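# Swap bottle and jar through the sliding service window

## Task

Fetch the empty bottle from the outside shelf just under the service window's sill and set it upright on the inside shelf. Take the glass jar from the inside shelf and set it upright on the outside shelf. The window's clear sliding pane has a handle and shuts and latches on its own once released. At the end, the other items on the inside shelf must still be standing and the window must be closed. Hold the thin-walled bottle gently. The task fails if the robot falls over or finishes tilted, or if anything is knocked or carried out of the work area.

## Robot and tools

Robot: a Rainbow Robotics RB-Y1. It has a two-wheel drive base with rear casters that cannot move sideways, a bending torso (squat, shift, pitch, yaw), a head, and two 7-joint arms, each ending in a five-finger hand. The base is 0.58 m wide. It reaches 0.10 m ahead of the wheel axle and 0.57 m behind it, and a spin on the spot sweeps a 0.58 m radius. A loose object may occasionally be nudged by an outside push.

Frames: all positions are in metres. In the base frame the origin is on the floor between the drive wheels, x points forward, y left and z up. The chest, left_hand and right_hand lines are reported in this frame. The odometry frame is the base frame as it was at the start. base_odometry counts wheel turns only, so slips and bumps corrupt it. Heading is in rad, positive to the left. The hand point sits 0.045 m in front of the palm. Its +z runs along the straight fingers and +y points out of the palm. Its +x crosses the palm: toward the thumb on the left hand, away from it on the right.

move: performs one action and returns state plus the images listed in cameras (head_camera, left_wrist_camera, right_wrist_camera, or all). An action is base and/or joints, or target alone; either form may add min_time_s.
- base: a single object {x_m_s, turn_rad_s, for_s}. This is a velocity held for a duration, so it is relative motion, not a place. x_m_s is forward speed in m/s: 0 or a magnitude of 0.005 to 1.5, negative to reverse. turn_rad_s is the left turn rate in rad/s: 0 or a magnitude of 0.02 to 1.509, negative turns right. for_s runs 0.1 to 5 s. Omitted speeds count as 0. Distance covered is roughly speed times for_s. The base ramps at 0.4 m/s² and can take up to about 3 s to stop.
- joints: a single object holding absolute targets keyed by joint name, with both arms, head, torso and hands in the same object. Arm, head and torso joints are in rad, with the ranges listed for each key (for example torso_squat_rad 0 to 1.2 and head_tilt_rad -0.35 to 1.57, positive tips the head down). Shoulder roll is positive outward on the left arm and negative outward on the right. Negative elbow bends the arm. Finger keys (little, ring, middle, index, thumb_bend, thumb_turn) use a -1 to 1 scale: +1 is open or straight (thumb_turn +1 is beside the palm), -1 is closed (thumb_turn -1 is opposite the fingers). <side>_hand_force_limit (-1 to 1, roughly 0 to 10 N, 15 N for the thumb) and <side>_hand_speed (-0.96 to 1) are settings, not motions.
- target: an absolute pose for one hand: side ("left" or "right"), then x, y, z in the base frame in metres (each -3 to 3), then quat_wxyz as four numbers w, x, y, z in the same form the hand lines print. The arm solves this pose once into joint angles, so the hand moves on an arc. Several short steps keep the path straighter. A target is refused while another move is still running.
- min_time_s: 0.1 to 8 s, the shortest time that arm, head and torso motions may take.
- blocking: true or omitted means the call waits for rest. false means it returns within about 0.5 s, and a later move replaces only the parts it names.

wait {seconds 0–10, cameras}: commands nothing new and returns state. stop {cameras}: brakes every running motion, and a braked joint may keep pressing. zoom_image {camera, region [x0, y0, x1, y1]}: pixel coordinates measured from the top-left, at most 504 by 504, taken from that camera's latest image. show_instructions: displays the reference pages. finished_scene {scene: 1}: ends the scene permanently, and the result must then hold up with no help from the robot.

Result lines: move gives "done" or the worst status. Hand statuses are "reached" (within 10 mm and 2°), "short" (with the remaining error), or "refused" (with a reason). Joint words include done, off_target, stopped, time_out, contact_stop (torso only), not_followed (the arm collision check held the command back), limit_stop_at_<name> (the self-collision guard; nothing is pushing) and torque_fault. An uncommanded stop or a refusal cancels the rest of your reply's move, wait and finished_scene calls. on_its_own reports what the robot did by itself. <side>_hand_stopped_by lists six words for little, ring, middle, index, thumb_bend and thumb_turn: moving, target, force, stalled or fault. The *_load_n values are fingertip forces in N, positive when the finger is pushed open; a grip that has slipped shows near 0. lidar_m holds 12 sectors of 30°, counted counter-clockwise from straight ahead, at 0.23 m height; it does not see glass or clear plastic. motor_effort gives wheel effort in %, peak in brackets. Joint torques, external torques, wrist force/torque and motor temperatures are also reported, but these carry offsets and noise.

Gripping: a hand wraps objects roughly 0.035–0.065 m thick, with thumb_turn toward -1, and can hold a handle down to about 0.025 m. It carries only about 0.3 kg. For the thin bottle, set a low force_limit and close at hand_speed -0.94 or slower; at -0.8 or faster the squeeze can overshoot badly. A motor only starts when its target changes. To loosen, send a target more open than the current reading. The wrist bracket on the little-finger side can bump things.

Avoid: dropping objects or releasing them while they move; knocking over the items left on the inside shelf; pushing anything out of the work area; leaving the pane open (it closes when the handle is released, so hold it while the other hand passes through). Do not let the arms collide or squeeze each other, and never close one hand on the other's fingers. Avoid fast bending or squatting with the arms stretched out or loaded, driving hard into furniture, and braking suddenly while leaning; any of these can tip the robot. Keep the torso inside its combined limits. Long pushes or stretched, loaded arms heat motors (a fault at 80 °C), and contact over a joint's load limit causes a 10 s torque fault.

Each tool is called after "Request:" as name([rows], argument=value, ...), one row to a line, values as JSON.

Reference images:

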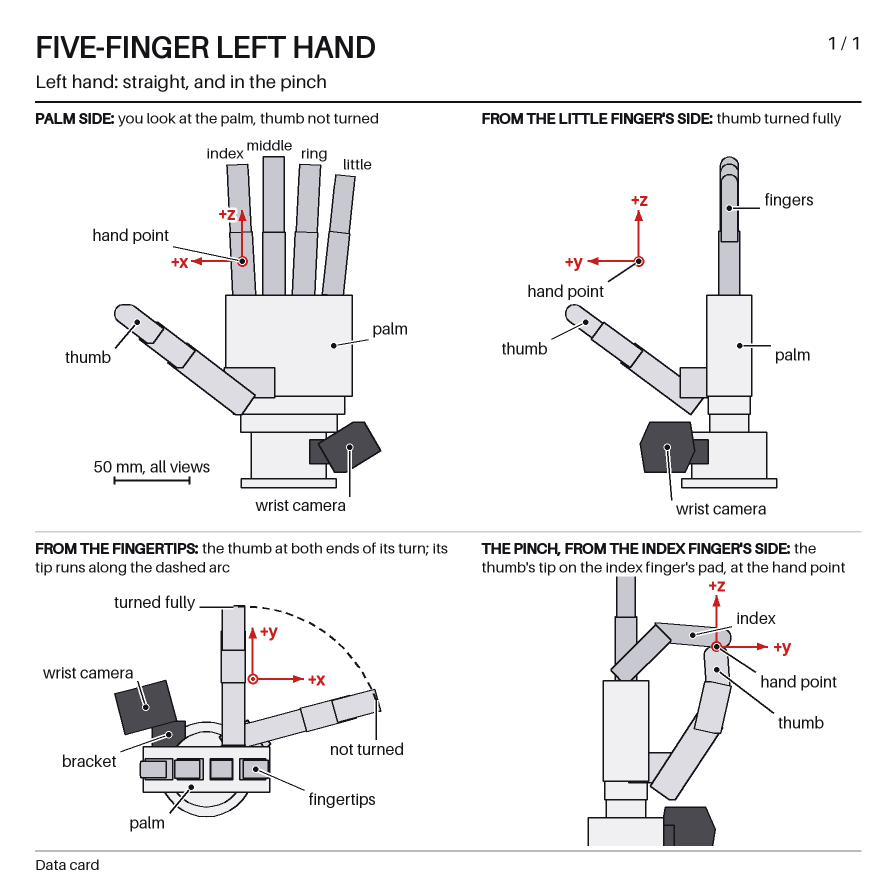

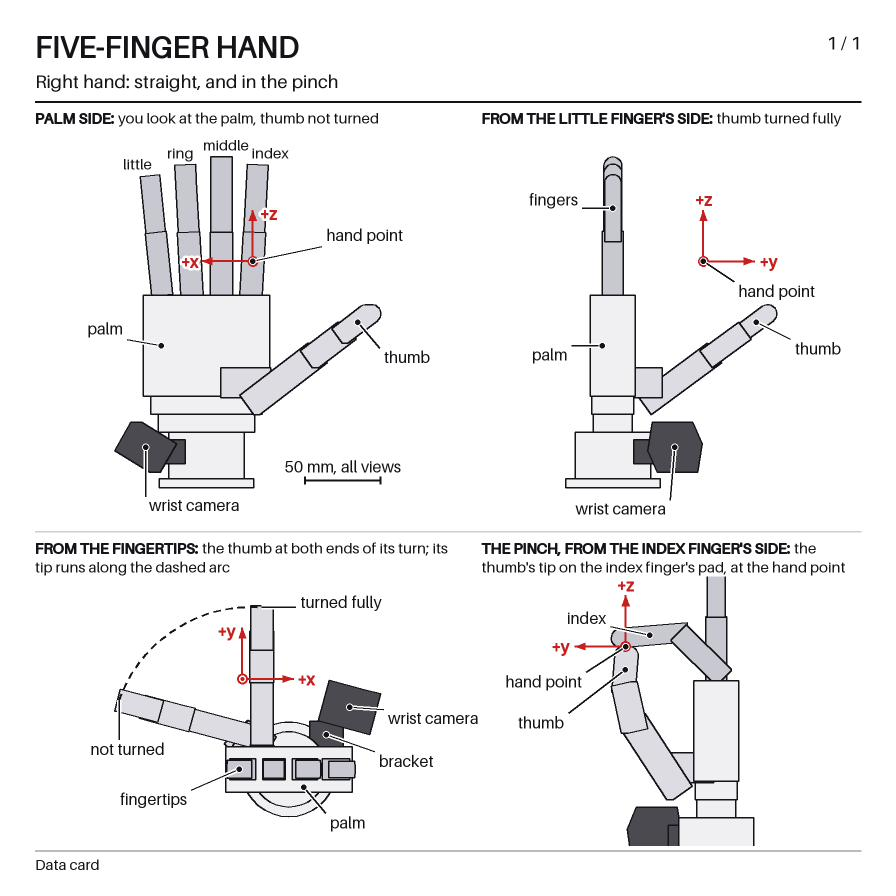

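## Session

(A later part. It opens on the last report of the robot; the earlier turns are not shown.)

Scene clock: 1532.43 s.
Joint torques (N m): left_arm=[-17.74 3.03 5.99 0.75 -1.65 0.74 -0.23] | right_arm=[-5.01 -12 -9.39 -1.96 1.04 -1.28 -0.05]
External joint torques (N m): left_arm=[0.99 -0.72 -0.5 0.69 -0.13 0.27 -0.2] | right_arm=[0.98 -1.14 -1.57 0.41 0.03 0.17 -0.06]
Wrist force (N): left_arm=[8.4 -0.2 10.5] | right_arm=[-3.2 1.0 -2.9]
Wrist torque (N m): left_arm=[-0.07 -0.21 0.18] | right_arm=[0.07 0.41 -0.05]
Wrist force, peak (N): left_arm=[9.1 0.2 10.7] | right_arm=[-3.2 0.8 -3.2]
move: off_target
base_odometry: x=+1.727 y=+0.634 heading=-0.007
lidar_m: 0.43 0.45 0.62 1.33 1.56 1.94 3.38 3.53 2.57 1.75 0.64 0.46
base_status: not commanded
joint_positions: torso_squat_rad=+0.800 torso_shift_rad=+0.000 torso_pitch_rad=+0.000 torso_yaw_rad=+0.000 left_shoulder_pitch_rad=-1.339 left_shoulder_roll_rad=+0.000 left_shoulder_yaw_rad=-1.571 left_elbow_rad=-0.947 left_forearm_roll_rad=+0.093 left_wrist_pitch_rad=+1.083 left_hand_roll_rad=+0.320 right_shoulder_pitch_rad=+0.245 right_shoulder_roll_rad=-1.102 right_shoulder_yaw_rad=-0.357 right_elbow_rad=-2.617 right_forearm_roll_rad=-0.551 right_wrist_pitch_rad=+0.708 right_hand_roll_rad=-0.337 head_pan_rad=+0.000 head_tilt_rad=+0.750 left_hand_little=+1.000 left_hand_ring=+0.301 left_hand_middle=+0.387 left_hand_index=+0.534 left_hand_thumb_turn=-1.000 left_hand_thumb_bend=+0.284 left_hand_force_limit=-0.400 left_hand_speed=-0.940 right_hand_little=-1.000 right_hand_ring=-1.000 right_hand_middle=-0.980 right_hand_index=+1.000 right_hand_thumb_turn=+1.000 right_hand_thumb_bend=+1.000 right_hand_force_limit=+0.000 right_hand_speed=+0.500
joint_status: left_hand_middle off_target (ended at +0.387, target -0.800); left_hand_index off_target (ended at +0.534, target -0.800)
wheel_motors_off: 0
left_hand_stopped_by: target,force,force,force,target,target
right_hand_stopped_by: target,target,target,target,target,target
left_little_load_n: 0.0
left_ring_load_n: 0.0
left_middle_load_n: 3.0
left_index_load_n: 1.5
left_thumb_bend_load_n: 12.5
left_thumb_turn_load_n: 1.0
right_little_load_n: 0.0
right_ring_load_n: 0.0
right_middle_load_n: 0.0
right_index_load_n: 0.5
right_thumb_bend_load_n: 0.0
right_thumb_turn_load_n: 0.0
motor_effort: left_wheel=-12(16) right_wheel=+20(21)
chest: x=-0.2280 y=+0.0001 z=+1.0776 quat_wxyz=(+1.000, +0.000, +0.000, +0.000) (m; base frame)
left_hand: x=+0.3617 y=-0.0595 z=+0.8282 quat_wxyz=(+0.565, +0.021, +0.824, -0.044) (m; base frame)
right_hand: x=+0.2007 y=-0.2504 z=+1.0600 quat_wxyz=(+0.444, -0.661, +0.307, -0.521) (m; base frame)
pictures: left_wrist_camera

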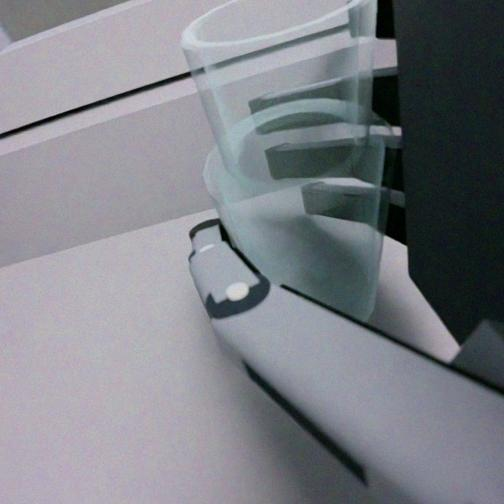

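Request:
move(target={"side":"left","x":0.36,"y":-0.060,"z":0.85,"quat_wxyz":[0.565,0.021,0.824,-0.044]}, min_time_s=2, cameras=["left_wrist_camera","head_camera"])

Scene clock: 1538.10 s.
Joint torques (N m): left_arm=[-20.25 4.93 8.62 -0.34 -1.7 0.94 -0.26] | right_arm=[-5.01 -11.53 -9.64 -2.07 1.06 -1.48 -0.06]
External joint torques (N m): left_arm=[-1.4 0.62 1.51 -0.31 -0.13 0.54 -0.23] | right_arm=[0.98 -0.67 -1.82 0.3 0.05 -0.02 -0.07]
Wrist force (N): left_arm=[9.1 0.0 10.6] | right_arm=[-3.1 0.8 -3.2]
Wrist torque (N m): left_arm=[-0.07 -0.21 0.21] | right_arm=[0.03 0.41 -0.06]
Wrist force, peak (N): left_arm=[9.3 0.0 10.7] | right_arm=[-3.2 0.8 -3.3]
move: done
base_odometry: x=+1.727 y=+0.634 heading=-0.007
lidar_m: 0.44 0.47 0.62 1.33 1.56 1.95 3.39 3.52 2.58 1.77 0.64 0.46
base_status: not commanded
joint_positions: torso_squat_rad=+0.800 torso_shift_rad=+0.000 torso_pitch_rad=+0.000 torso_yaw_rad=+0.000 left_shoulder_pitch_rad=-1.374 left_shoulder_roll_rad=+0.044 left_shoulder_yaw_rad=-1.539 left_elbow_rad=-1.037 left_forearm_roll_rad=+0.126 left_wrist_pitch_rad=+1.134 left_hand_roll_rad=+0.287 right_shoulder_pitch_rad=+0.245 right_shoulder_roll_rad=-1.102 right_shoulder_yaw_rad=-0.357 right_elbow_rad=-2.617 right_forearm_roll_rad=-0.551 right_wrist_pitch_rad=+0.708 right_hand_roll_rad=-0.337 head_pan_rad=+0.000 head_tilt_rad=+0.750 left_hand_little=+1.000 left_hand_ring=+0.301 left_hand_middle=+0.387 left_hand_index=+0.534 left_hand_thumb_turn=-1.000 left_hand_thumb_bend=+0.284 left_hand_force_limit=-0.400 left_hand_speed=-0.940 right_hand_little=-1.000 right_hand_ring=-1.000 right_hand_middle=-0.980 right_hand_index=+1.000 right_hand_thumb_turn=+1.000 right_hand_thumb_bend=+1.000 right_hand_force_limit=+0.000 right_hand_speed=+0.500
joint_status: all done
wheel_motors_off: 0
left_hand_stopped_by: target,force,force,force,target,target
right_hand_stopped_by: target,target,target,target,target,target
left_little_load_n: 0.0
left_ring_load_n: 0.0
left_middle_load_n: 2.5
left_index_load_n: 1.0
left_thumb_bend_load_n: 12.5
left_thumb_turn_load_n: 1.5
right_little_load_n: 0.0
right_ring_load_n: 0.0
right_middle_load_n: 0.0
right_index_load_n: 0.0
right_thumb_bend_load_n: 0.0
right_thumb_turn_load_n: 0.0
motor_effort: left_wheel=-14(16) right_wheel=+19(21)
chest: x=-0.2280 y=+0.0001 z=+1.0776 quat_wxyz=(+1.000, +0.000, +0.000, +0.000) (m; base frame)
left_hand: x=+0.3598 y=-0.0600 z=+0.8495 quat_wxyz=(+0.565, +0.021, +0.824, -0.044) (m; base frame)
left_hand_status: reached (checked arc, planned for 2.0 s): 1 mm and 0.0 deg off.
right_hand: x=+0.2007 y=-0.2504 z=+1.0600 quat_wxyz=(+0.444, -0.661, +0.307, -0.521) (m; base frame)
pictures: head_camera, left_wrist_camera

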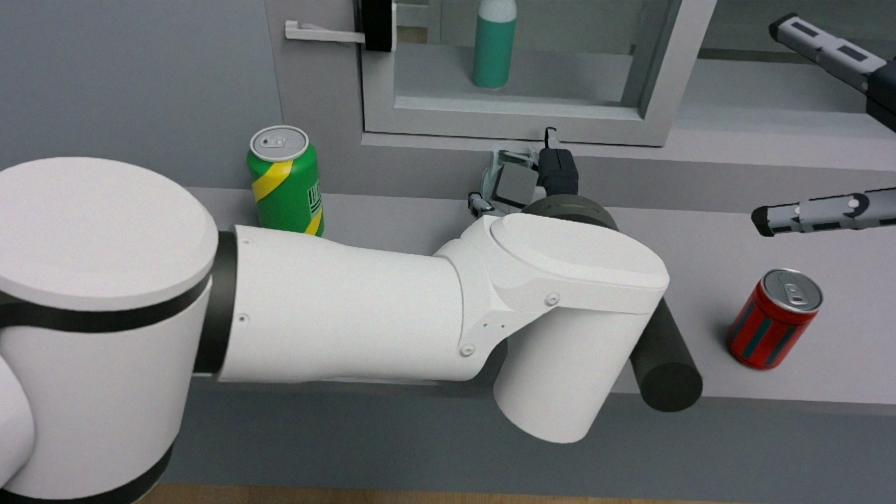

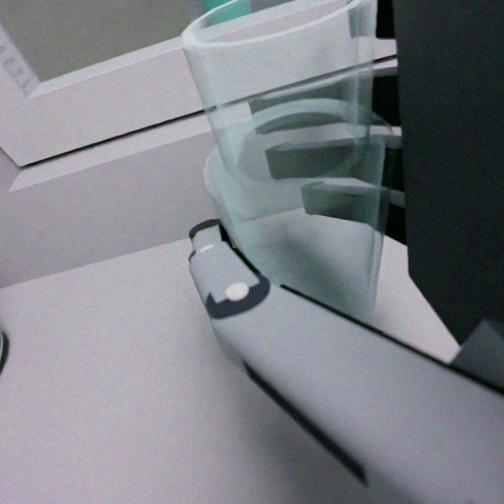

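Request:
move(target={"side":"left","x":0.33,"y":-0.045,"z":0.93,"quat_wxyz":[0.565,0.021,0.824,-0.044]}, min_time_s=3)

Request:
move(target={"side":"left","x":0.22,"y":0.04,"z":1.0,"quat_wxyz":[0.565,0.021,0.824,-0.044]}, min_time_s=3, cameras=["left_wrist_camera","head_camera"])

Scene clock: 1547.57 s.
Joint torques (N m): left_arm=[-19.94 6.16 10.63 -0.7 -1.93 0.74 -0.26] | right_arm=[-4.77 -12.07 -8.97 -1.81 0.88 -1.29 0.14]
External joint torques (N m): left_arm=[-1.46 0.53 1.44 -0.43 -0.19 0.48 -0.23] | right_arm=[1.22 -1.21 -1.16 0.57 -0.13 0.16 0.13]
Wrist force (N): left_arm=[9.4 0.3 10.8] | right_arm=[-3.1 0.8 -3.4]
Wrist torque (N m): left_arm=[-0.09 -0.30 0.24] | right_arm=[0.05 0.39 -0.06]
Wrist force, peak (N): left_arm=[9.6 0.4 11.0] | right_arm=[-3.2 0.8 -3.4]
move: done
base_odometry: x=+1.727 y=+0.634 heading=-0.007
lidar_m: 0.43 0.45 0.63 1.31 1.55 1.96 3.39 3.53 2.59 1.76 0.64 0.46
base_status: not commanded
joint_positions: torso_squat_rad=+0.800 torso_shift_rad=+0.000 torso_pitch_rad=+0.000 torso_yaw_rad=+0.000 left_shoulder_pitch_rad=-1.474 left_shoulder_roll_rad=+0.238 left_shoulder_yaw_rad=-1.426 left_elbow_rad=-1.451 left_forearm_roll_rad=+0.233 left_wrist_pitch_rad=+1.384 left_hand_roll_rad=+0.201 right_shoulder_pitch_rad=+0.245 right_shoulder_roll_rad=-1.102 right_shoulder_yaw_rad=-0.357 right_elbow_rad=-2.617 right_forearm_roll_rad=-0.551 right_wrist_pitch_rad=+0.708 right_hand_roll_rad=-0.337 head_pan_rad=+0.000 head_tilt_rad=+0.750 left_hand_little=+1.000 left_hand_ring=+0.301 left_hand_middle=+0.387 left_hand_index=+0.534 left_hand_thumb_turn=-1.000 left_hand_thumb_bend=+0.284 left_hand_force_limit=-0.400 left_hand_speed=-0.940 right_hand_little=-1.000 right_hand_ring=-1.000 right_hand_middle=-0.980 right_hand_index=+1.000 right_hand_thumb_turn=+1.000 right_hand_thumb_bend=+1.000 right_hand_force_limit=+0.000 right_hand_speed=+0.500
joint_status: all done
wheel_motors_off: 0
left_hand_stopped_by: target,force,force,force,target,target
right_hand_stopped_by: target,target,target,target,target,target
left_little_load_n: 0.0
left_ring_load_n: 0.0
left_middle_load_n: 3.0
left_index_load_n: 1.0
left_thumb_bend_load_n: 12.5
left_thumb_turn_load_n: 1.5
right_little_load_n: 0.0
right_ring_load_n: 0.0
right_middle_load_n: 0.0
right_index_load_n: 0.0
right_thumb_bend_load_n: 0.0
right_thumb_turn_load_n: 0.0
motor_effort: left_wheel=-14(16) right_wheel=+18(22)
chest: x=-0.2280 y=+0.0001 z=+1.0776 quat_wxyz=(+1.000, +0.000, +0.000, +0.000) (m; base frame)
left_hand: x=+0.3296 y=-0.0449 z=+0.9296 quat_wxyz=(+0.565, +0.020, +0.824, -0.042) (m; base frame)
left_hand_status: reached (checked arc, planned for 3.0 s): 1 mm and 0.3 deg off.
right_hand: x=+0.2007 y=-0.2504 z=+1.0600 quat_wxyz=(+0.444, -0.661, +0.307, -0.521) (m; base frame)
pictures: none

Scene clock: 1550.90 s.
Joint torques (N m): left_arm=[-16.53 5.76 10.56 -0.26 -1.85 1 0.04] | right_arm=[-4.69 -11.9 -9.18 -2.03 0.78 -1.3 -0.06]
External joint torques (N m): left_arm=[-1.24 0.56 1.4 -0.13 -0.15 0.61 0.07] | right_arm=[1.3 -1.04 -1.36 0.34 -0.23 0.16 -0.07]
Wrist force (N): left_arm=[9.3 0.5 10.5] | right_arm=[-2.8 0.9 -3.0]
Wrist torque (N m): left_arm=[-0.01 -0.28 0.24] | right_arm=[0.03 0.34 -0.03]
Wrist force, peak (N): left_arm=[9.4 0.5 11.3] | right_arm=[-3.2 0.7 -3.4]
move: done
base_odometry: x=+1.727 y=+0.634 heading=-0.007
lidar_m: 0.43 0.46 0.62 1.32 1.56 1.95 3.39 3.53 2.59 1.76 0.62 0.46
base_status: not commanded
joint_positions: torso_squat_rad=+0.800 torso_shift_rad=+0.000 torso_pitch_rad=+0.000 torso_yaw_rad=+0.000 left_shoulder_pitch_rad=-1.512 left_shoulder_roll_rad=+0.563 left_shoulder_yaw_rad=-1.338 left_elbow_rad=-2.222 left_forearm_roll_rad=+0.357 left_wrist_pitch_rad=+1.837 left_hand_roll_rad=+0.275 right_shoulder_pitch_rad=+0.245 right_shoulder_roll_rad=-1.102 right_shoulder_yaw_rad=-0.357 right_elbow_rad=-2.617 right_forearm_roll_rad=-0.551 right_wrist_pitch_rad=+0.708 right_hand_roll_rad=-0.337 head_pan_rad=+0.000 head_tilt_rad=+0.750 left_hand_little=+1.000 left_hand_ring=+0.301 left_hand_middle=+0.387 left_hand_index=+0.534 left_hand_thumb_turn=-1.000 left_hand_thumb_bend=+0.284 left_hand_force_limit=-0.400 left_hand_speed=-0.940 right_hand_little=-1.000 right_hand_ring=-1.000 right_hand_middle=-0.980 right_hand_index=+1.000 right_hand_thumb_turn=+1.000 right_hand_thumb_bend=+1.000 right_hand_force_limit=+0.000 right_hand_speed=+0.500
joint_status: all done
wheel_motors_off: 0
left_hand_stopped_by: target,force,force,force,target,target
right_hand_stopped_by: target,target,target,target,target,target
left_little_load_n: 0.0
left_ring_load_n: 0.0
left_middle_load_n: 3.0
left_index_load_n: 1.5
left_thumb_bend_load_n: 12.5
left_thumb_turn_load_n: 2.0
right_little_load_n: 0.0
right_ring_load_n: 0.0
right_middle_load_n: 0.0
right_index_load_n: 0.0
right_thumb_bend_load_n: 0.0
right_thumb_turn_load_n: 0.0
motor_effort: left_wheel=-12(16) right_wheel=+18(22)
chest: x=-0.2280 y=+0.0001 z=+1.0776 quat_wxyz=(+1.000, +0.000, +0.000, +0.000) (m; base frame)
left_hand: x=+0.2207 y=+0.0400 z=+0.9994 quat_wxyz=(+0.565, +0.021, +0.824, -0.043) (m; base frame)
left_hand_status: reached (checked arc, planned for 3.0 s): 1 mm and 0.1 deg off.
right_hand: x=+0.2007 y=-0.2504 z=+1.0600 quat_wxyz=(+0.444, -0.661, +0.307, -0.521) (m; base frame)
pictures: head_camera, left_wrist_camera

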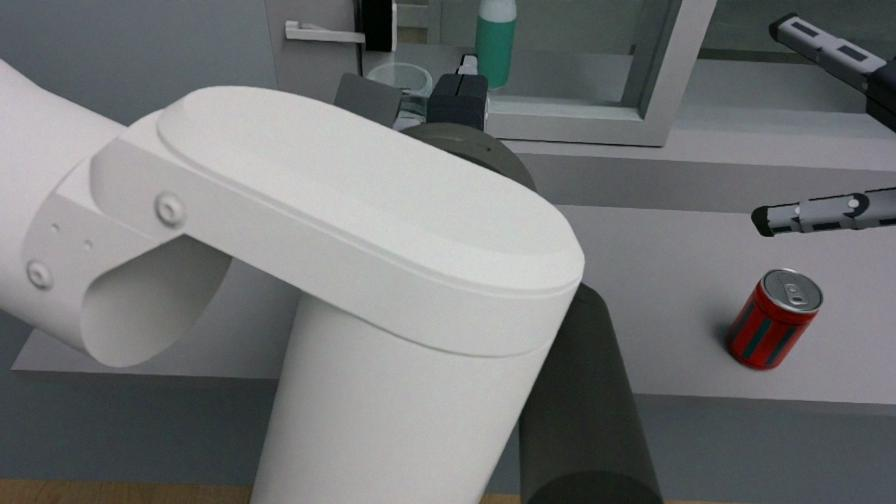

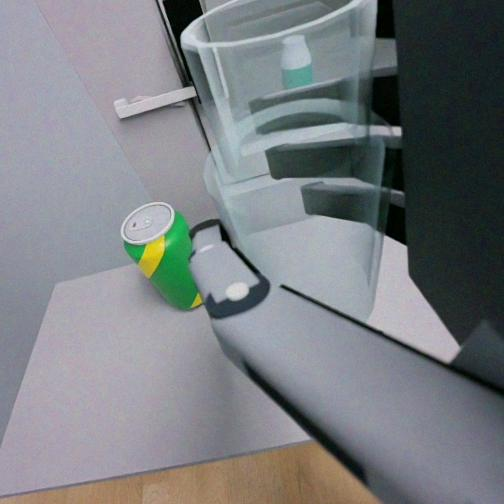

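Request:
zoom_image(camera="head_camera", region=[360, 0, 660, 160])

Scaled by 1.680 from the camera's 896x504 image, which has a finer 1280x720 frame.

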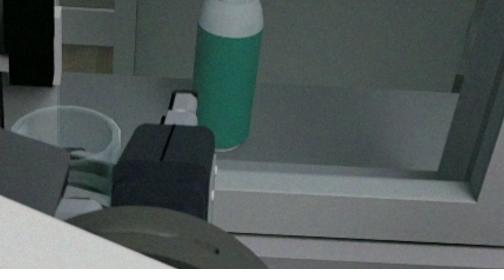

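Request:
move(target={"side":"left","x":0.32,"y":-0.04,"z":0.93,"quat_wxyz":[0.565,0.021,0.824,-0.044]}, min_time_s=3)

Request:
move(target={"side":"left","x":0.335,"y":-0.06,"z":0.86,"quat_wxyz":[0.565,0.021,0.824,-0.044]}, min_time_s=2.5)

Request:
move(target={"side":"left","x":0.335,"y":-0.06,"z":0.833,"quat_wxyz":[0.565,0.021,0.824,-0.044]}, min_time_s=2.5, cameras=["left_wrist_camera","head_camera"])

Scene clock: 1618.50 s.
Joint torques (N m): left_arm=[-17.49 4.4 8.75 0.51 -2.54 0.22 -0.19] | right_arm=[-4.56 -12.22 -8.92 -2.08 0.87 -1.09 0.19]
External joint torques (N m): left_arm=[0.73 -1.09 -0.62 0.88 -0.79 -0.06 -0.16] | right_arm=[1.43 -1.36 -1.1 0.29 -0.14 0.37 0.18]
Wrist force (N): left_arm=[9.1 0.3 11.3] | right_arm=[-2.9 0.6 -3.4]
Wrist torque (N m): left_arm=[-0.15 -0.21 0.21] | right_arm=[0.03 0.36 -0.04]
Wrist force, peak (N): left_arm=[9.2 0.4 11.4] | right_arm=[-3.1 1.0 -3.3]
move: done
base_odometry: x=+1.727 y=+0.634 heading=-0.007
lidar_m: 0.43 0.46 0.63 1.32 1.55 1.93 3.38 3.53 2.58 1.76 0.64 0.46
base_status: not commanded
joint_positions: torso_squat_rad=+0.800 torso_shift_rad=+0.000 torso_pitch_rad=+0.000 torso_yaw_rad=+0.000 left_shoulder_pitch_rad=-1.466 left_shoulder_roll_rad=+0.265 left_shoulder_yaw_rad=-1.430 left_elbow_rad=-1.522 left_forearm_roll_rad=+0.226 left_wrist_pitch_rad=+1.422 left_hand_roll_rad=+0.216 right_shoulder_pitch_rad=+0.245 right_shoulder_roll_rad=-1.102 right_shoulder_yaw_rad=-0.357 right_elbow_rad=-2.617 right_forearm_roll_rad=-0.551 right_wrist_pitch_rad=+0.708 right_hand_roll_rad=-0.337 head_pan_rad=+0.000 head_tilt_rad=+0.750 left_hand_little=+1.000 left_hand_ring=+0.301 left_hand_middle=+0.387 left_hand_index=+0.534 left_hand_thumb_turn=-1.000 left_hand_thumb_bend=+0.284 left_hand_force_limit=-0.400 left_hand_speed=-0.940 right_hand_little=-1.000 right_hand_ring=-1.000 right_hand_middle=-0.980 right_hand_index=+1.000 right_hand_thumb_turn=+1.000 right_hand_thumb_bend=+1.000 right_hand_force_limit=+0.000 right_hand_speed=+0.500
joint_status: all done
wheel_motors_off: 0
left_hand_stopped_by: target,force,force,force,target,target
right_hand_stopped_by: target,target,target,target,target,target
left_little_load_n: 0.0
left_ring_load_n: 0.0
left_middle_load_n: 3.0
left_index_load_n: 1.5
left_thumb_bend_load_n: 12.5
left_thumb_turn_load_n: 1.5
right_little_load_n: 0.0
right_ring_load_n: 0.0
right_middle_load_n: 0.0
right_index_load_n: 0.0
right_thumb_bend_load_n: 0.0
right_thumb_turn_load_n: 0.0
motor_effort: left_wheel=-14(17) right_wheel=+20(21)
chest: x=-0.2280 y=+0.0001 z=+1.0776 quat_wxyz=(+1.000, +0.000, +0.000, +0.000) (m; base frame)
left_hand: x=+0.3199 y=-0.0400 z=+0.9299 quat_wxyz=(+0.565, +0.021, +0.824, -0.044) (m; base frame)
left_hand_status: reached (checked arc, planned for 3.0 s): 0 mm and 0.0 deg off.
right_hand: x=+0.2007 y=-0.2504 z=+1.0600 quat_wxyz=(+0.444, -0.661, +0.307, -0.521) (m; base frame)
pictures: none

Scene clock: 1621.33 s.
Joint torques (N m): left_arm=[-17.76 2.87 7.05 0.39 -2.48 0.41 0.23] | right_arm=[-4.44 -11.76 -9.12 -1.85 0.81 -1.36 -0.02]
External joint torques (N m): left_arm=[0.5 -1.34 -0.94 0.82 -0.83 -0.01 0.27] | right_arm=[1.55 -0.9 -1.3 0.53 -0.2 0.1 -0.03]
Wrist force (N): left_arm=[9.3 0.2 10.8] | right_arm=[-3.2 1.0 -3.2]
Wrist torque (N m): left_arm=[-0.11 -0.20 0.30] | right_arm=[0.06 0.40 -0.06]
Wrist force, peak (N): left_arm=[9.6 -0.1 11.1] | right_arm=[-3.4 0.9 -3.3]
move: done
base_odometry: x=+1.727 y=+0.634 heading=-0.007
lidar_m: 0.43 0.46 0.61 1.32 1.56 1.94 3.38 3.53 2.58 1.76 0.64 0.46
base_status: not commanded
joint_positions: torso_squat_rad=+0.800 torso_shift_rad=+0.000 torso_pitch_rad=+0.000 torso_yaw_rad=+0.000 left_shoulder_pitch_rad=-1.378 left_shoulder_roll_rad=+0.096 left_shoulder_yaw_rad=-1.529 left_elbow_rad=-1.220 left_forearm_roll_rad=+0.124 left_wrist_pitch_rad=+1.263 left_hand_roll_rad=+0.295 right_shoulder_pitch_rad=+0.245 right_shoulder_roll_rad=-1.102 right_shoulder_yaw_rad=-0.357 right_elbow_rad=-2.617 right_forearm_roll_rad=-0.551 right_wrist_pitch_rad=+0.708 right_hand_roll_rad=-0.337 head_pan_rad=+0.000 head_tilt_rad=+0.750 left_hand_little=+1.000 left_hand_ring=+0.301 left_hand_middle=+0.387 left_hand_index=+0.534 left_hand_thumb_turn=-1.000 left_hand_thumb_bend=+0.284 left_hand_force_limit=-0.400 left_hand_speed=-0.940 right_hand_little=-1.000 right_hand_ring=-1.000 right_hand_middle=-0.980 right_hand_index=+1.000 right_hand_thumb_turn=+1.000 right_hand_thumb_bend=+1.000 right_hand_force_limit=+0.000 right_hand_speed=+0.500
joint_status: all done
wheel_motors_off: 0
left_hand_stopped_by: target,force,force,force,target,target
right_hand_stopped_by: target,target,target,target,target,target
left_little_load_n: 0.0
left_ring_load_n: 0.0
left_middle_load_n: 3.0
left_index_load_n: 1.5
left_thumb_bend_load_n: 12.5
left_thumb_turn_load_n: 1.5
right_little_load_n: 0.0
right_ring_load_n: 0.0
right_middle_load_n: 0.0
right_index_load_n: 0.0
right_thumb_bend_load_n: 0.0
right_thumb_turn_load_n: 0.0
motor_effort: left_wheel=-13(16) right_wheel=+18(21)
chest: x=-0.2280 y=+0.0001 z=+1.0776 quat_wxyz=(+1.000, +0.000, +0.000, +0.000) (m; base frame)
left_hand: x=+0.3347 y=-0.0598 z=+0.8601 quat_wxyz=(+0.565, +0.021, +0.824, -0.045) (m; base frame)
left_hand_status: reached (checked arc, planned for 2.5 s): 0 mm and 0.1 deg off.
right_hand: x=+0.2007 y=-0.2504 z=+1.0600 quat_wxyz=(+0.444, -0.661, +0.307, -0.521) (m; base frame)
pictures: none

Scene clock: 1624.17 s.
Joint torques (N m): left_arm=[-17.61 1.92 6.09 0.34 -2.39 0.48 0.14] | right_arm=[-4.44 -11.64 -9.14 -1.96 1.06 -1.41 0.06]
External joint torques (N m): left_arm=[0.46 -1.61 -1.35 0.74 -0.78 -0.01 0.17] | right_arm=[1.55 -0.78 -1.32 0.41 0.05 0.04 0.05]
Wrist force (N): left_arm=[9.4 0.2 10.9] | right_arm=[-2.8 0.7 -3.1]
Wrist torque (N m): left_arm=[-0.12 -0.25 0.30] | right_arm=[0.03 0.34 -0.05]
Wrist force, peak (N): left_arm=[9.6 -0.1 11.1] | right_arm=[-3.2 1.1 -3.3]
move: done
base_odometry: x=+1.727 y=+0.634 heading=-0.007
lidar_m: 0.43 0.45 0.63 1.32 1.56 1.95 3.39 3.51 2.60 1.77 0.63 0.45
base_status: not commanded
joint_positions: torso_squat_rad=+0.800 torso_shift_rad=+0.000 torso_pitch_rad=+0.000 torso_yaw_rad=+0.000 left_shoulder_pitch_rad=-1.334 left_shoulder_roll_rad=+0.051 left_shoulder_yaw_rad=-1.571 left_elbow_rad=-1.133 left_forearm_roll_rad=+0.083 left_wrist_pitch_rad=+1.217 left_hand_roll_rad=+0.336 right_shoulder_pitch_rad=+0.245 right_shoulder_roll_rad=-1.102 right_shoulder_yaw_rad=-0.357 right_elbow_rad=-2.617 right_forearm_roll_rad=-0.551 right_wrist_pitch_rad=+0.708 right_hand_roll_rad=-0.337 head_pan_rad=+0.000 head_tilt_rad=+0.750 left_hand_little=+1.000 left_hand_ring=+0.301 left_hand_middle=+0.387 left_hand_index=+0.534 left_hand_thumb_turn=-1.000 left_hand_thumb_bend=+0.284 left_hand_force_limit=-0.400 left_hand_speed=-0.940 right_hand_little=-1.000 right_hand_ring=-1.000 right_hand_middle=-0.980 right_hand_index=+1.000 right_hand_thumb_turn=+1.000 right_hand_thumb_bend=+1.000 right_hand_force_limit=+0.000 right_hand_speed=+0.500
joint_status: all done
wheel_motors_off: 0
left_hand_stopped_by: target,force,force,force,target,target
right_hand_stopped_by: target,target,target,target,target,target
left_little_load_n: 0.0
left_ring_load_n: 0.0
left_middle_load_n: 3.0
left_index_load_n: 1.0
left_thumb_bend_load_n: 12.5
left_thumb_turn_load_n: 1.5
right_little_load_n: 0.0
right_ring_load_n: 0.0
right_middle_load_n: 0.0
right_index_load_n: 0.0
right_thumb_bend_load_n: 0.0
right_thumb_turn_load_n: 0.0
motor_effort: left_wheel=-12(17) right_wheel=+18(22)
chest: x=-0.2280 y=+0.0001 z=+1.0776 quat_wxyz=(+1.000, +0.000, +0.000, +0.000) (m; base frame)
left_hand: x=+0.3349 y=-0.0598 z=+0.8331 quat_wxyz=(+0.565, +0.021, +0.824, -0.044) (m; base frame)
left_hand_status: reached (checked arc, planned for 2.5 s): 0 mm and 0.0 deg off.
right_hand: x=+0.2007 y=-0.2504 z=+1.0600 quat_wxyz=(+0.444, -0.661, +0.307, -0.521) (m; base frame)
pictures: head_camera, left_wrist_camera

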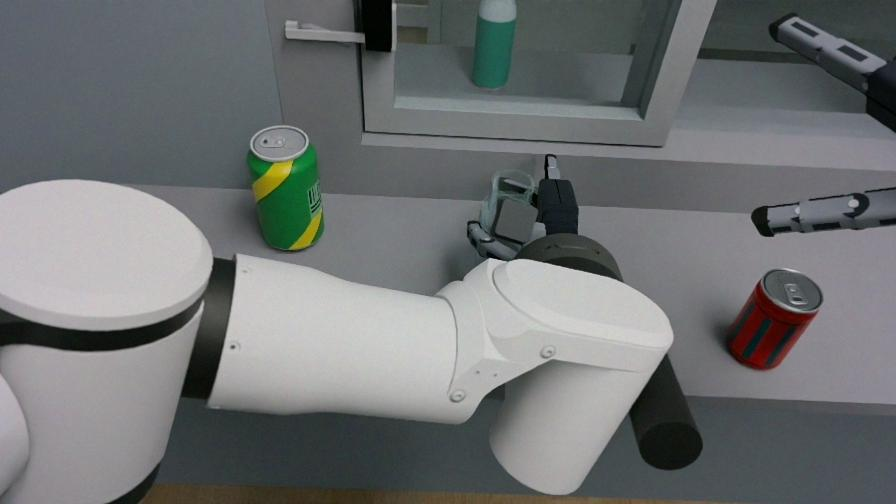

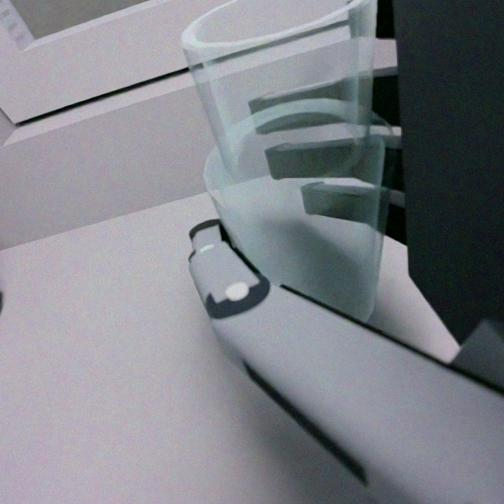

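Request:
move(target={"side":"left","x":0.335,"y":-0.06,"z":0.829,"quat_wxyz":[0.565,0.021,0.824,-0.044]}, min_time_s=1)

Request:
move(target={"side":"left","x":0.335,"y":-0.06,"z":0.8275,"quat_wxyz":[0.565,0.021,0.824,-0.044]}, min_time_s=1)

Scene clock: 1628.27 s.
Joint torques (N m): left_arm=[-17.16 2.29 6.1 0.5 -2.44 0.45 0.22] | right_arm=[-4.49 -12.22 -9.26 -1.71 0.95 -1.48 -0.02]
External joint torques (N m): left_arm=[0.88 -1.13 -1.24 0.9 -0.84 -0.05 0.25] | right_arm=[1.5 -1.36 -1.44 0.67 -0.06 -0.02 -0.03]
Wrist force (N): left_arm=[9.4 0.2 10.8] | right_arm=[-3.2 0.8 -3.3]
Wrist torque (N m): left_arm=[-0.11 -0.27 0.30] | right_arm=[0.03 0.43 -0.05]
Wrist force, peak (N): left_arm=[9.4 0.1 10.9] | right_arm=[-3.1 0.8 -3.5]
move: done
base_odometry: x=+1.727 y=+0.634 heading=-0.007
lidar_m: 0.43 0.46 0.63 1.32 1.56 1.94 3.38 3.53 2.59 1.76 0.63 0.45
base_status: not commanded
joint_positions: torso_squat_rad=+0.800 torso_shift_rad=+0.000 torso_pitch_rad=+0.000 torso_yaw_rad=+0.000 left_shoulder_pitch_rad=-1.327 left_shoulder_roll_rad=+0.043 left_shoulder_yaw_rad=-1.577 left_elbow_rad=-1.118 left_forearm_roll_rad=+0.077 left_wrist_pitch_rad=+1.210 left_hand_roll_rad=+0.342 right_shoulder_pitch_rad=+0.245 right_shoulder_roll_rad=-1.102 right_shoulder_yaw_rad=-0.357 right_elbow_rad=-2.617 right_forearm_roll_rad=-0.551 right_wrist_pitch_rad=+0.708 right_hand_roll_rad=-0.337 head_pan_rad=+0.000 head_tilt_rad=+0.750 left_hand_little=+1.000 left_hand_ring=+0.301 left_hand_middle=+0.387 left_hand_index=+0.534 left_hand_thumb_turn=-1.000 left_hand_thumb_bend=+0.284 left_hand_force_limit=-0.400 left_hand_speed=-0.940 right_hand_little=-1.000 right_hand_ring=-1.000 right_hand_middle=-0.980 right_hand_index=+1.000 right_hand_thumb_turn=+1.000 right_hand_thumb_bend=+1.000 right_hand_force_limit=+0.000 right_hand_speed=+0.500
joint_status: all done
wheel_motors_off: 0
left_hand_stopped_by: target,force,force,force,target,target
right_hand_stopped_by: target,target,target,target,target,target
left_little_load_n: 0.0
left_ring_load_n: 0.0
left_middle_load_n: 3.0
left_index_load_n: 1.5
left_thumb_bend_load_n: 12.5
left_thumb_turn_load_n: 1.5
right_little_load_n: 0.5
right_ring_load_n: 0.0
right_middle_load_n: 0.0
right_index_load_n: 0.0
right_thumb_bend_load_n: 0.0
right_thumb_turn_load_n: 0.0
motor_effort: left_wheel=-14(16) right_wheel=+19(21)
chest: x=-0.2280 y=+0.0001 z=+1.0776 quat_wxyz=(+1.000, +0.000, +0.000, +0.000) (m; base frame)
left_hand: x=+0.3349 y=-0.0599 z=+0.8290 quat_wxyz=(+0.565, +0.021, +0.824, -0.044) (m; base frame)
left_hand_status: reached (checked arc, planned for 1.0 s): 0 mm and 0.0 deg off.
right_hand: x=+0.2007 y=-0.2504 z=+1.0600 quat_wxyz=(+0.444, -0.661, +0.307, -0.521) (m; base frame)
pictures: none

Scene clock: 1629.60 s.
Joint torques (N m): left_arm=[-16.57 1.78 6.05 0.19 -2.19 0.22 0.14] | right_arm=[-4.88 -11.3 -8.94 -1.97 1.05 -1.34 -0.15]
External joint torques (N m): left_arm=[1.46 -1.59 -1.24 0.58 -0.59 -0.28 0.17] | right_arm=[1.1 -0.44 -1.12 0.41 0.04 0.12 -0.16]
Wrist force (N): left_arm=[7.8 0.2 10.2] | right_arm=[-2.8 0.7 -3.1]
Wrist torque (N m): left_arm=[-0.13 -0.22 0.31] | right_arm=[0.01 0.32 -0.05]
Wrist force, peak (N): left_arm=[9.4 0.2 10.8] | right_arm=[-3.1 0.8 -3.2]
move: done
base_odometry: x=+1.727 y=+0.634 heading=-0.007
lidar_m: 0.43 0.47 0.62 1.32 1.55 1.95 3.38 3.52 2.58 1.76 0.64 0.46
base_status: not commanded
joint_positions: torso_squat_rad=+0.800 torso_shift_rad=+0.000 torso_pitch_rad=+0.000 torso_yaw_rad=+0.000 left_shoulder_pitch_rad=-1.325 left_shoulder_roll_rad=+0.040 left_shoulder_yaw_rad=-1.579 left_elbow_rad=-1.112 left_forearm_roll_rad=+0.074 left_wrist_pitch_rad=+1.207 left_hand_roll_rad=+0.344 right_shoulder_pitch_rad=+0.245 right_shoulder_roll_rad=-1.102 right_shoulder_yaw_rad=-0.357 right_elbow_rad=-2.617 right_forearm_roll_rad=-0.551 right_wrist_pitch_rad=+0.708 right_hand_roll_rad=-0.337 head_pan_rad=+0.000 head_tilt_rad=+0.750 left_hand_little=+1.000 left_hand_ring=+0.301 left_hand_middle=+0.387 left_hand_index=+0.534 left_hand_thumb_turn=-1.000 left_hand_thumb_bend=+0.284 left_hand_force_limit=-0.400 left_hand_speed=-0.940 right_hand_little=-1.000 right_hand_ring=-1.000 right_hand_middle=-0.980 right_hand_index=+1.000 right_hand_thumb_turn=+1.000 right_hand_thumb_bend=+1.000 right_hand_force_limit=+0.000 right_hand_speed=+0.500
joint_status: all done
wheel_motors_off: 0
left_hand_stopped_by: target,force,force,force,target,target
right_hand_stopped_by: target,target,target,target,target,target
left_little_load_n: 0.0
left_ring_load_n: 0.0
left_middle_load_n: 3.0
left_index_load_n: 1.0
left_thumb_bend_load_n: 12.5
left_thumb_turn_load_n: 0.5
right_little_load_n: 0.0
right_ring_load_n: 0.0
right_middle_load_n: 0.0
right_index_load_n: -0.5
right_thumb_bend_load_n: 0.0
right_thumb_turn_load_n: -0.5
motor_effort: left_wheel=-15(16) right_wheel=+18(21)
chest: x=-0.2280 y=+0.0001 z=+1.0776 quat_wxyz=(+1.000, +0.000, +0.000, +0.000) (m; base frame)
left_hand: x=+0.3351 y=-0.0599 z=+0.8276 quat_wxyz=(+0.565, +0.021, +0.824, -0.044) (m; base frame)
left_hand_status: reached (checked arc, planned for 1.0 s): 0 mm and 0.0 deg off.
right_hand: x=+0.2007 y=-0.2504 z=+1.0600 quat_wxyz=(+0.444, -0.661, +0.307, -0.521) (m; base frame)
pictures: none

Request:
move(joints={"left_hand_speed":-0.8,"left_hand_index":1,"left_hand_middle":1,"left_hand_ring":1,"left_hand_thumb_bend":0.9})

Request:
move(target={"side":"left","x":0.335,"y":-0.06,"z":0.843,"quat_wxyz":[0.499,0.018,0.865,-0.04]}, min_time_s=2.5, cameras=["all"])

Request:
zoom_image(camera="left_wrist_camera", region=[120, 0, 504, 384])

Scene clock: 1638.03 s.
Joint torques (N m): left_arm=[-16.7 1.75 6.34 0.03 -2.2 0.33 0.13] | right_arm=[-5.37 -11.88 -9.37 -2.03 0.98 -1.4 -0.02]
External joint torques (N m): left_arm=[1.34 -1.62 -0.96 0.42 -0.6 -0.18 0.15] | right_arm=[0.62 -1.02 -1.55 0.34 -0.03 0.05 -0.03]
Wrist force (N): left_arm=[8.0 -0.1 10.1] | right_arm=[-3.1 0.8 -3.0]
Wrist torque (N m): left_arm=[-0.10 -0.28 0.30] | right_arm=[0.01 0.39 -0.04]
Wrist force, peak (N): left_arm=[8.1 0.1 10.6] | right_arm=[-3.4 0.8 -3.1]
move: done
base_odometry: x=+1.727 y=+0.634 heading=-0.007
lidar_m: 0.43 0.46 0.62 1.33 1.54 1.95 3.38 3.54 2.58 1.77 0.64 0.45
base_status: not commanded
joint_positions: torso_squat_rad=+0.800 torso_shift_rad=+0.000 torso_pitch_rad=+0.000 torso_yaw_rad=+0.000 left_shoulder_pitch_rad=-1.325 left_shoulder_roll_rad=+0.040 left_shoulder_yaw_rad=-1.579 left_elbow_rad=-1.112 left_forearm_roll_rad=+0.074 left_wrist_pitch_rad=+1.207 left_hand_roll_rad=+0.344 right_shoulder_pitch_rad=+0.245 right_shoulder_roll_rad=-1.102 right_shoulder_yaw_rad=-0.357 right_elbow_rad=-2.617 right_forearm_roll_rad=-0.551 right_wrist_pitch_rad=+0.708 right_hand_roll_rad=-0.337 head_pan_rad=+0.000 head_tilt_rad=+0.750 left_hand_little=+1.000 left_hand_ring=+1.000 left_hand_middle=+1.000 left_hand_index=+1.000 left_hand_thumb_turn=-1.000 left_hand_thumb_bend=+0.900 left_hand_force_limit=-0.400 left_hand_speed=-0.800 right_hand_little=-1.000 right_hand_ring=-1.000 right_hand_middle=-0.980 right_hand_index=+1.000 right_hand_thumb_turn=+1.000 right_hand_thumb_bend=+1.000 right_hand_force_limit=+0.000 right_hand_speed=+0.500
joint_status: all done
wheel_motors_off: 0
left_hand_stopped_by: target,target,target,target,target,target
right_hand_stopped_by: target,target,target,target,target,target
left_little_load_n: 0.0
left_ring_load_n: 0.0
left_middle_load_n: 0.0
left_index_load_n: 0.0
left_thumb_bend_load_n: 0.0
left_thumb_turn_load_n: 0.5
right_little_load_n: 0.0
right_ring_load_n: 0.5
right_middle_load_n: 0.0
right_index_load_n: 0.0
right_thumb_bend_load_n: 0.0
right_thumb_turn_load_n: 0.0
motor_effort: left_wheel=-15(17) right_wheel=+18(22)
chest: x=-0.2280 y=+0.0001 z=+1.0776 quat_wxyz=(+1.000, +0.000, +0.000, +0.000) (m; base frame)
left_hand: x=+0.3351 y=-0.0599 z=+0.8276 quat_wxyz=(+0.565, +0.021, +0.824, -0.044) (m; base frame)
right_hand: x=+0.2007 y=-0.2504 z=+1.0600 quat_wxyz=(+0.444, -0.661, +0.307, -0.521) (m; base frame)
pictures: none

Scene clock: 1640.87 s.
Joint torques (N m): left_arm=[-19.09 4.94 8.89 -1.1 -1.38 -0.23 -0.21] | right_arm=[-5.04 -11.67 -9.12 -1.77 1 -1.34 0.1]
External joint torques (N m): left_arm=[-0.29 0.4 1.1 -0.49 0.13 -0.35 -0.19] | right_arm=[0.95 -0.81 -1.3 0.6 -0.01 0.12 0.09]
Wrist force (N): left_arm=[7.6 0.2 11.3] | right_arm=[-2.8 0.7 -3.2]
Wrist torque (N m): left_arm=[-0.17 -0.13 0.17] | right_arm=[0.00 0.34 -0.03]
Wrist force, peak (N): left_arm=[7.5 0.2 11.6] | right_arm=[-3.1 0.7 -3.5]
move: done
base_odometry: x=+1.727 y=+0.634 heading=-0.007
lidar_m: 0.42 0.45 0.64 1.31 1.56 1.96 3.38 3.54 2.58 1.77 0.63 0.46
base_status: not commanded
joint_positions: torso_squat_rad=+0.800 torso_shift_rad=+0.000 torso_pitch_rad=+0.000 torso_yaw_rad=+0.000 left_shoulder_pitch_rad=-1.390 left_shoulder_roll_rad=+0.086 left_shoulder_yaw_rad=-1.452 left_elbow_rad=-1.130 left_forearm_roll_rad=+0.300 left_wrist_pitch_rad=+1.176 left_hand_roll_rad=+0.154 right_shoulder_pitch_rad=+0.245 right_shoulder_roll_rad=-1.102 right_shoulder_yaw_rad=-0.357 right_elbow_rad=-2.617 right_forearm_roll_rad=-0.551 right_wrist_pitch_rad=+0.708 right_hand_roll_rad=-0.337 head_pan_rad=+0.000 head_tilt_rad=+0.750 left_hand_little=+1.000 left_hand_ring=+1.000 left_hand_middle=+1.000 left_hand_index=+1.000 left_hand_thumb_turn=-1.000 left_hand_thumb_bend=+0.900 left_hand_force_limit=-0.400 left_hand_speed=-0.800 right_hand_little=-1.000 right_hand_ring=-1.000 right_hand_middle=-0.980 right_hand_index=+1.000 right_hand_thumb_turn=+1.000 right_hand_thumb_bend=+1.000 right_hand_force_limit=+0.000 right_hand_speed=+0.500
joint_status: all done
wheel_motors_off: 0
left_hand_stopped_by: target,target,target,target,target,target
right_hand_stopped_by: target,target,target,target,target,target
left_little_load_n: 0.0
left_ring_load_n: 0.0
left_middle_load_n: -0.5
left_index_load_n: 0.0
left_thumb_bend_load_n: 0.0
left_thumb_turn_load_n: 0.0
right_little_load_n: 0.0
right_ring_load_n: 0.0
right_middle_load_n: 0.0
right_index_load_n: 0.0
right_thumb_bend_load_n: 0.0
right_thumb_turn_load_n: -0.5
motor_effort: left_wheel=-12(16) right_wheel=+17(21)
chest: x=-0.2280 y=+0.0001 z=+1.0776 quat_wxyz=(+1.000, +0.000, +0.000, +0.000) (m; base frame)
left_hand: x=+0.3345 y=-0.0603 z=+0.8428 quat_wxyz=(+0.500, +0.018, +0.865, -0.042) (m; base frame)
left_hand_status: reached (checked arc, planned for 2.5 s): 1 mm and 0.2 deg off.
right_hand: x=+0.2007 y=-0.2504 z=+1.0600 quat_wxyz=(+0.444, -0.661, +0.307, -0.521) (m; base frame)
pictures: head_camera, left_wrist_camera, right_wrist_camera

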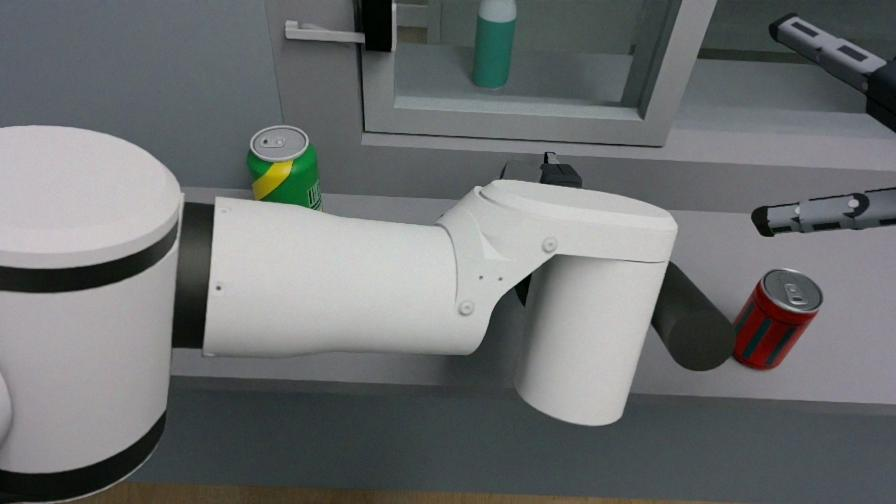

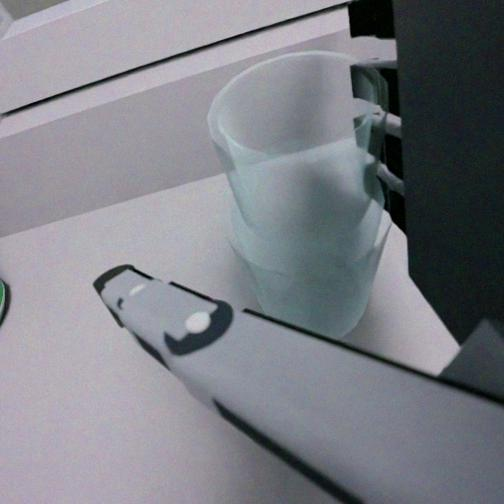

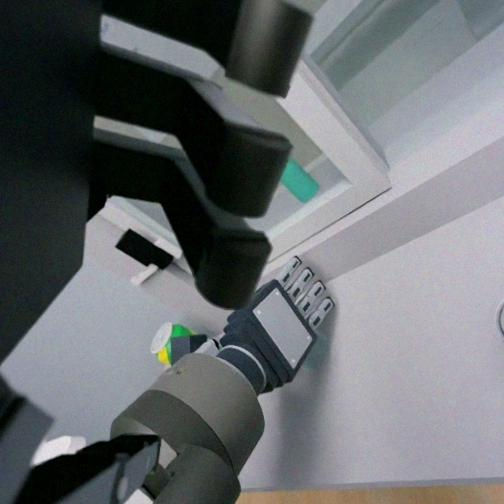

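Scaled by 1.312 from the camera's 504x504 image, which has a finer 720x720 frame.

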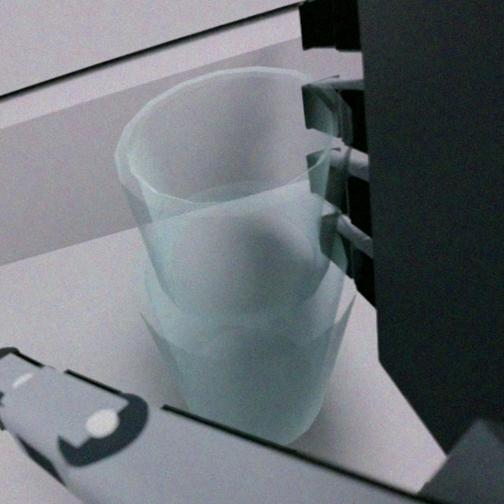

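Request:
move(joints={"left_hand_speed":-0.9,"left_hand_force_limit":-0.6,"left_hand_thumb_bend":0.3})

Request:
move(joints={"left_hand_speed":-0.94,"left_hand_force_limit":-0.45,"left_hand_index":-0.9,"left_hand_middle":-0.9}, cameras=["left_wrist_camera"])

Request:
zoom_image(camera="left_wrist_camera", region=[120, 0, 504, 384])

Scene clock: 1649.57 s.
Joint torques (N m): left_arm=[-19.57 4.55 8.77 -1.07 -1.45 -0.17 -0.29] | right_arm=[-4.74 -11.9 -8.72 -1.6 1.16 -1.21 -0.03]
External joint torques (N m): left_arm=[-0.77 0.01 0.98 -0.47 0.06 -0.29 -0.27] | right_arm=[1.25 -1.04 -0.9 0.78 0.15 0.25 -0.04]
Wrist force (N): left_arm=[7.0 0.9 11.0] | right_arm=[-3.3 1.0 -3.0]
Wrist torque (N m): left_arm=[-0.17 -0.09 0.14] | right_arm=[0.05 0.44 -0.06]
Wrist force, peak (N): left_arm=[7.6 0.0 11.7] | right_arm=[-3.2 1.0 -3.4]
move: done
base_odometry: x=+1.727 y=+0.634 heading=-0.007
lidar_m: 0.43 0.45 0.63 1.32 1.56 1.94 3.38 3.52 2.58 1.75 0.64 0.45
base_status: not commanded
joint_positions: torso_squat_rad=+0.800 torso_shift_rad=+0.000 torso_pitch_rad=+0.000 torso_yaw_rad=+0.000 left_shoulder_pitch_rad=-1.390 left_shoulder_roll_rad=+0.086 left_shoulder_yaw_rad=-1.452 left_elbow_rad=-1.130 left_forearm_roll_rad=+0.300 left_wrist_pitch_rad=+1.176 left_hand_roll_rad=+0.154 right_shoulder_pitch_rad=+0.245 right_shoulder_roll_rad=-1.102 right_shoulder_yaw_rad=-0.357 right_elbow_rad=-2.617 right_forearm_roll_rad=-0.551 right_wrist_pitch_rad=+0.708 right_hand_roll_rad=-0.337 head_pan_rad=+0.000 head_tilt_rad=+0.750 left_hand_little=+1.000 left_hand_ring=+1.000 left_hand_middle=+1.000 left_hand_index=+1.000 left_hand_thumb_turn=-1.000 left_hand_thumb_bend=+0.301 left_hand_force_limit=-0.600 left_hand_speed=-0.900 right_hand_little=-1.000 right_hand_ring=-1.000 right_hand_middle=-0.980 right_hand_index=+1.000 right_hand_thumb_turn=+1.000 right_hand_thumb_bend=+1.000 right_hand_force_limit=+0.000 right_hand_speed=+0.500
joint_status: all done
wheel_motors_off: 0
left_hand_stopped_by: target,target,target,target,target,target
right_hand_stopped_by: target,target,target,target,target,target
left_little_load_n: 0.0
left_ring_load_n: 0.0
left_middle_load_n: 0.0
left_index_load_n: 0.0
left_thumb_bend_load_n: 1.0
left_thumb_turn_load_n: 0.0
right_little_load_n: 0.0
right_ring_load_n: 0.0
right_middle_load_n: 0.0
right_index_load_n: 0.0
right_thumb_bend_load_n: 0.0
right_thumb_turn_load_n: -0.5
motor_effort: left_wheel=-15(16) right_wheel=+20(22)
chest: x=-0.2280 y=+0.0001 z=+1.0776 quat_wxyz=(+1.000, +0.000, +0.000, +0.000) (m; base frame)
left_hand: x=+0.3345 y=-0.0602 z=+0.8428 quat_wxyz=(+0.500, +0.018, +0.865, -0.042) (m; base frame)
right_hand: x=+0.2007 y=-0.2504 z=+1.0600 quat_wxyz=(+0.444, -0.661, +0.307, -0.521) (m; base frame)
pictures: none

Scene clock: 1657.33 s.
Joint torques (N m): left_arm=[-19.45 4.55 9.14 -1.16 -1.56 -0.01 -0.16] | right_arm=[-4.48 -11.63 -9.04 -1.77 0.97 -1.24 0]
External joint torques (N m): left_arm=[-0.65 0.01 1.36 -0.56 -0.05 -0.14 -0.13] | right_arm=[1.51 -0.77 -1.22 0.6 -0.04 0.21 -0.01]
Wrist force (N): left_arm=[8.7 0.2 12.2] | right_arm=[-3.2 0.6 -3.2]
Wrist torque (N m): left_arm=[-0.20 -0.10 0.18] | right_arm=[0.02 0.41 -0.07]
Wrist force, peak (N): left_arm=[9.0 0.1 12.4] | right_arm=[-3.4 0.9 -3.1]
move: off_target
base_odometry: x=+1.727 y=+0.634 heading=-0.007
lidar_m: 0.43 0.46 0.63 1.31 1.55 1.94 3.39 3.52 2.58 1.75 0.63 0.46
base_status: not commanded
joint_positions: torso_squat_rad=+0.800 torso_shift_rad=+0.000 torso_pitch_rad=+0.000 torso_yaw_rad=+0.000 left_shoulder_pitch_rad=-1.390 left_shoulder_roll_rad=+0.086 left_shoulder_yaw_rad=-1.452 left_elbow_rad=-1.130 left_forearm_roll_rad=+0.300 left_wrist_pitch_rad=+1.175 left_hand_roll_rad=+0.154 right_shoulder_pitch_rad=+0.245 right_shoulder_roll_rad=-1.102 right_shoulder_yaw_rad=-0.357 right_elbow_rad=-2.617 right_forearm_roll_rad=-0.551 right_wrist_pitch_rad=+0.708 right_hand_roll_rad=-0.337 head_pan_rad=+0.000 head_tilt_rad=+0.750 left_hand_little=+1.000 left_hand_ring=+1.000 left_hand_middle=+0.357 left_hand_index=+0.566 left_hand_thumb_turn=-1.000 left_hand_thumb_bend=+0.302 left_hand_force_limit=-0.450 left_hand_speed=-0.940 right_hand_little=-1.000 right_hand_ring=-1.000 right_hand_middle=-0.980 right_hand_index=+1.000 right_hand_thumb_turn=+1.000 right_hand_thumb_bend=+1.000 right_hand_force_limit=+0.000 right_hand_speed=+0.500
joint_status: left_hand_middle off_target (ended at +0.357, target -0.900); left_hand_index off_target (ended at +0.566, target -0.900); the others done
wheel_motors_off: 0
left_hand_stopped_by: target,target,force,force,target,target
right_hand_stopped_by: target,target,target,target,target,target
left_little_load_n: 0.0
left_ring_load_n: 0.0
left_middle_load_n: 3.0
left_index_load_n: 1.0
left_thumb_bend_load_n: 8.0
left_thumb_turn_load_n: 1.5
right_little_load_n: 0.0
right_ring_load_n: 0.0
right_middle_load_n: 0.0
right_index_load_n: 0.0
right_thumb_bend_load_n: 0.0
right_thumb_turn_load_n: 0.0
motor_effort: left_wheel=-14(18) right_wheel=+18(22)
chest: x=-0.2280 y=+0.0001 z=+1.0776 quat_wxyz=(+1.000, +0.000, +0.000, +0.000) (m; base frame)
left_hand: x=+0.3345 y=-0.0602 z=+0.8428 quat_wxyz=(+0.500, +0.018, +0.865, -0.042) (m; base frame)
right_hand: x=+0.2007 y=-0.2504 z=+1.0600 quat_wxyz=(+0.444, -0.661, +0.307, -0.521) (m; base frame)
pictures: left_wrist_camera

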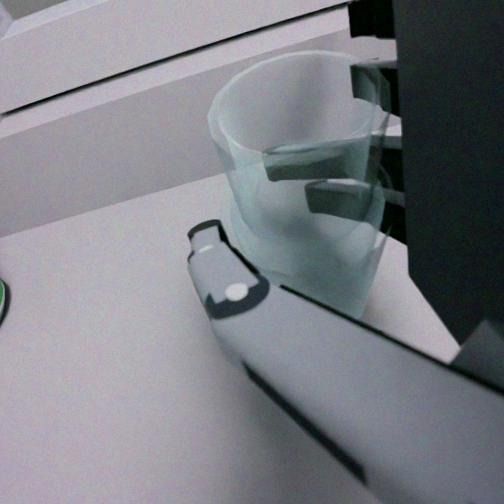

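Scaled by 1.312 from the camera's 504x504 image, which has a finer 720x720 frame.

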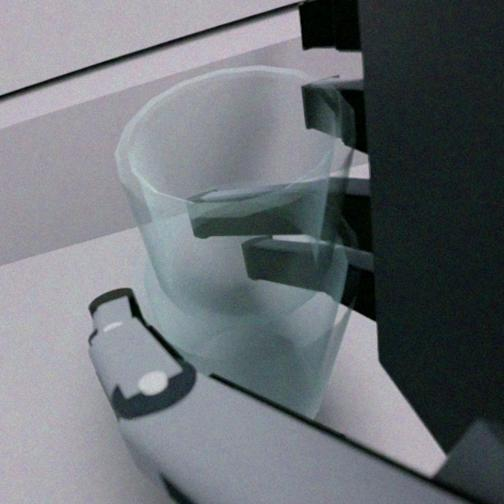

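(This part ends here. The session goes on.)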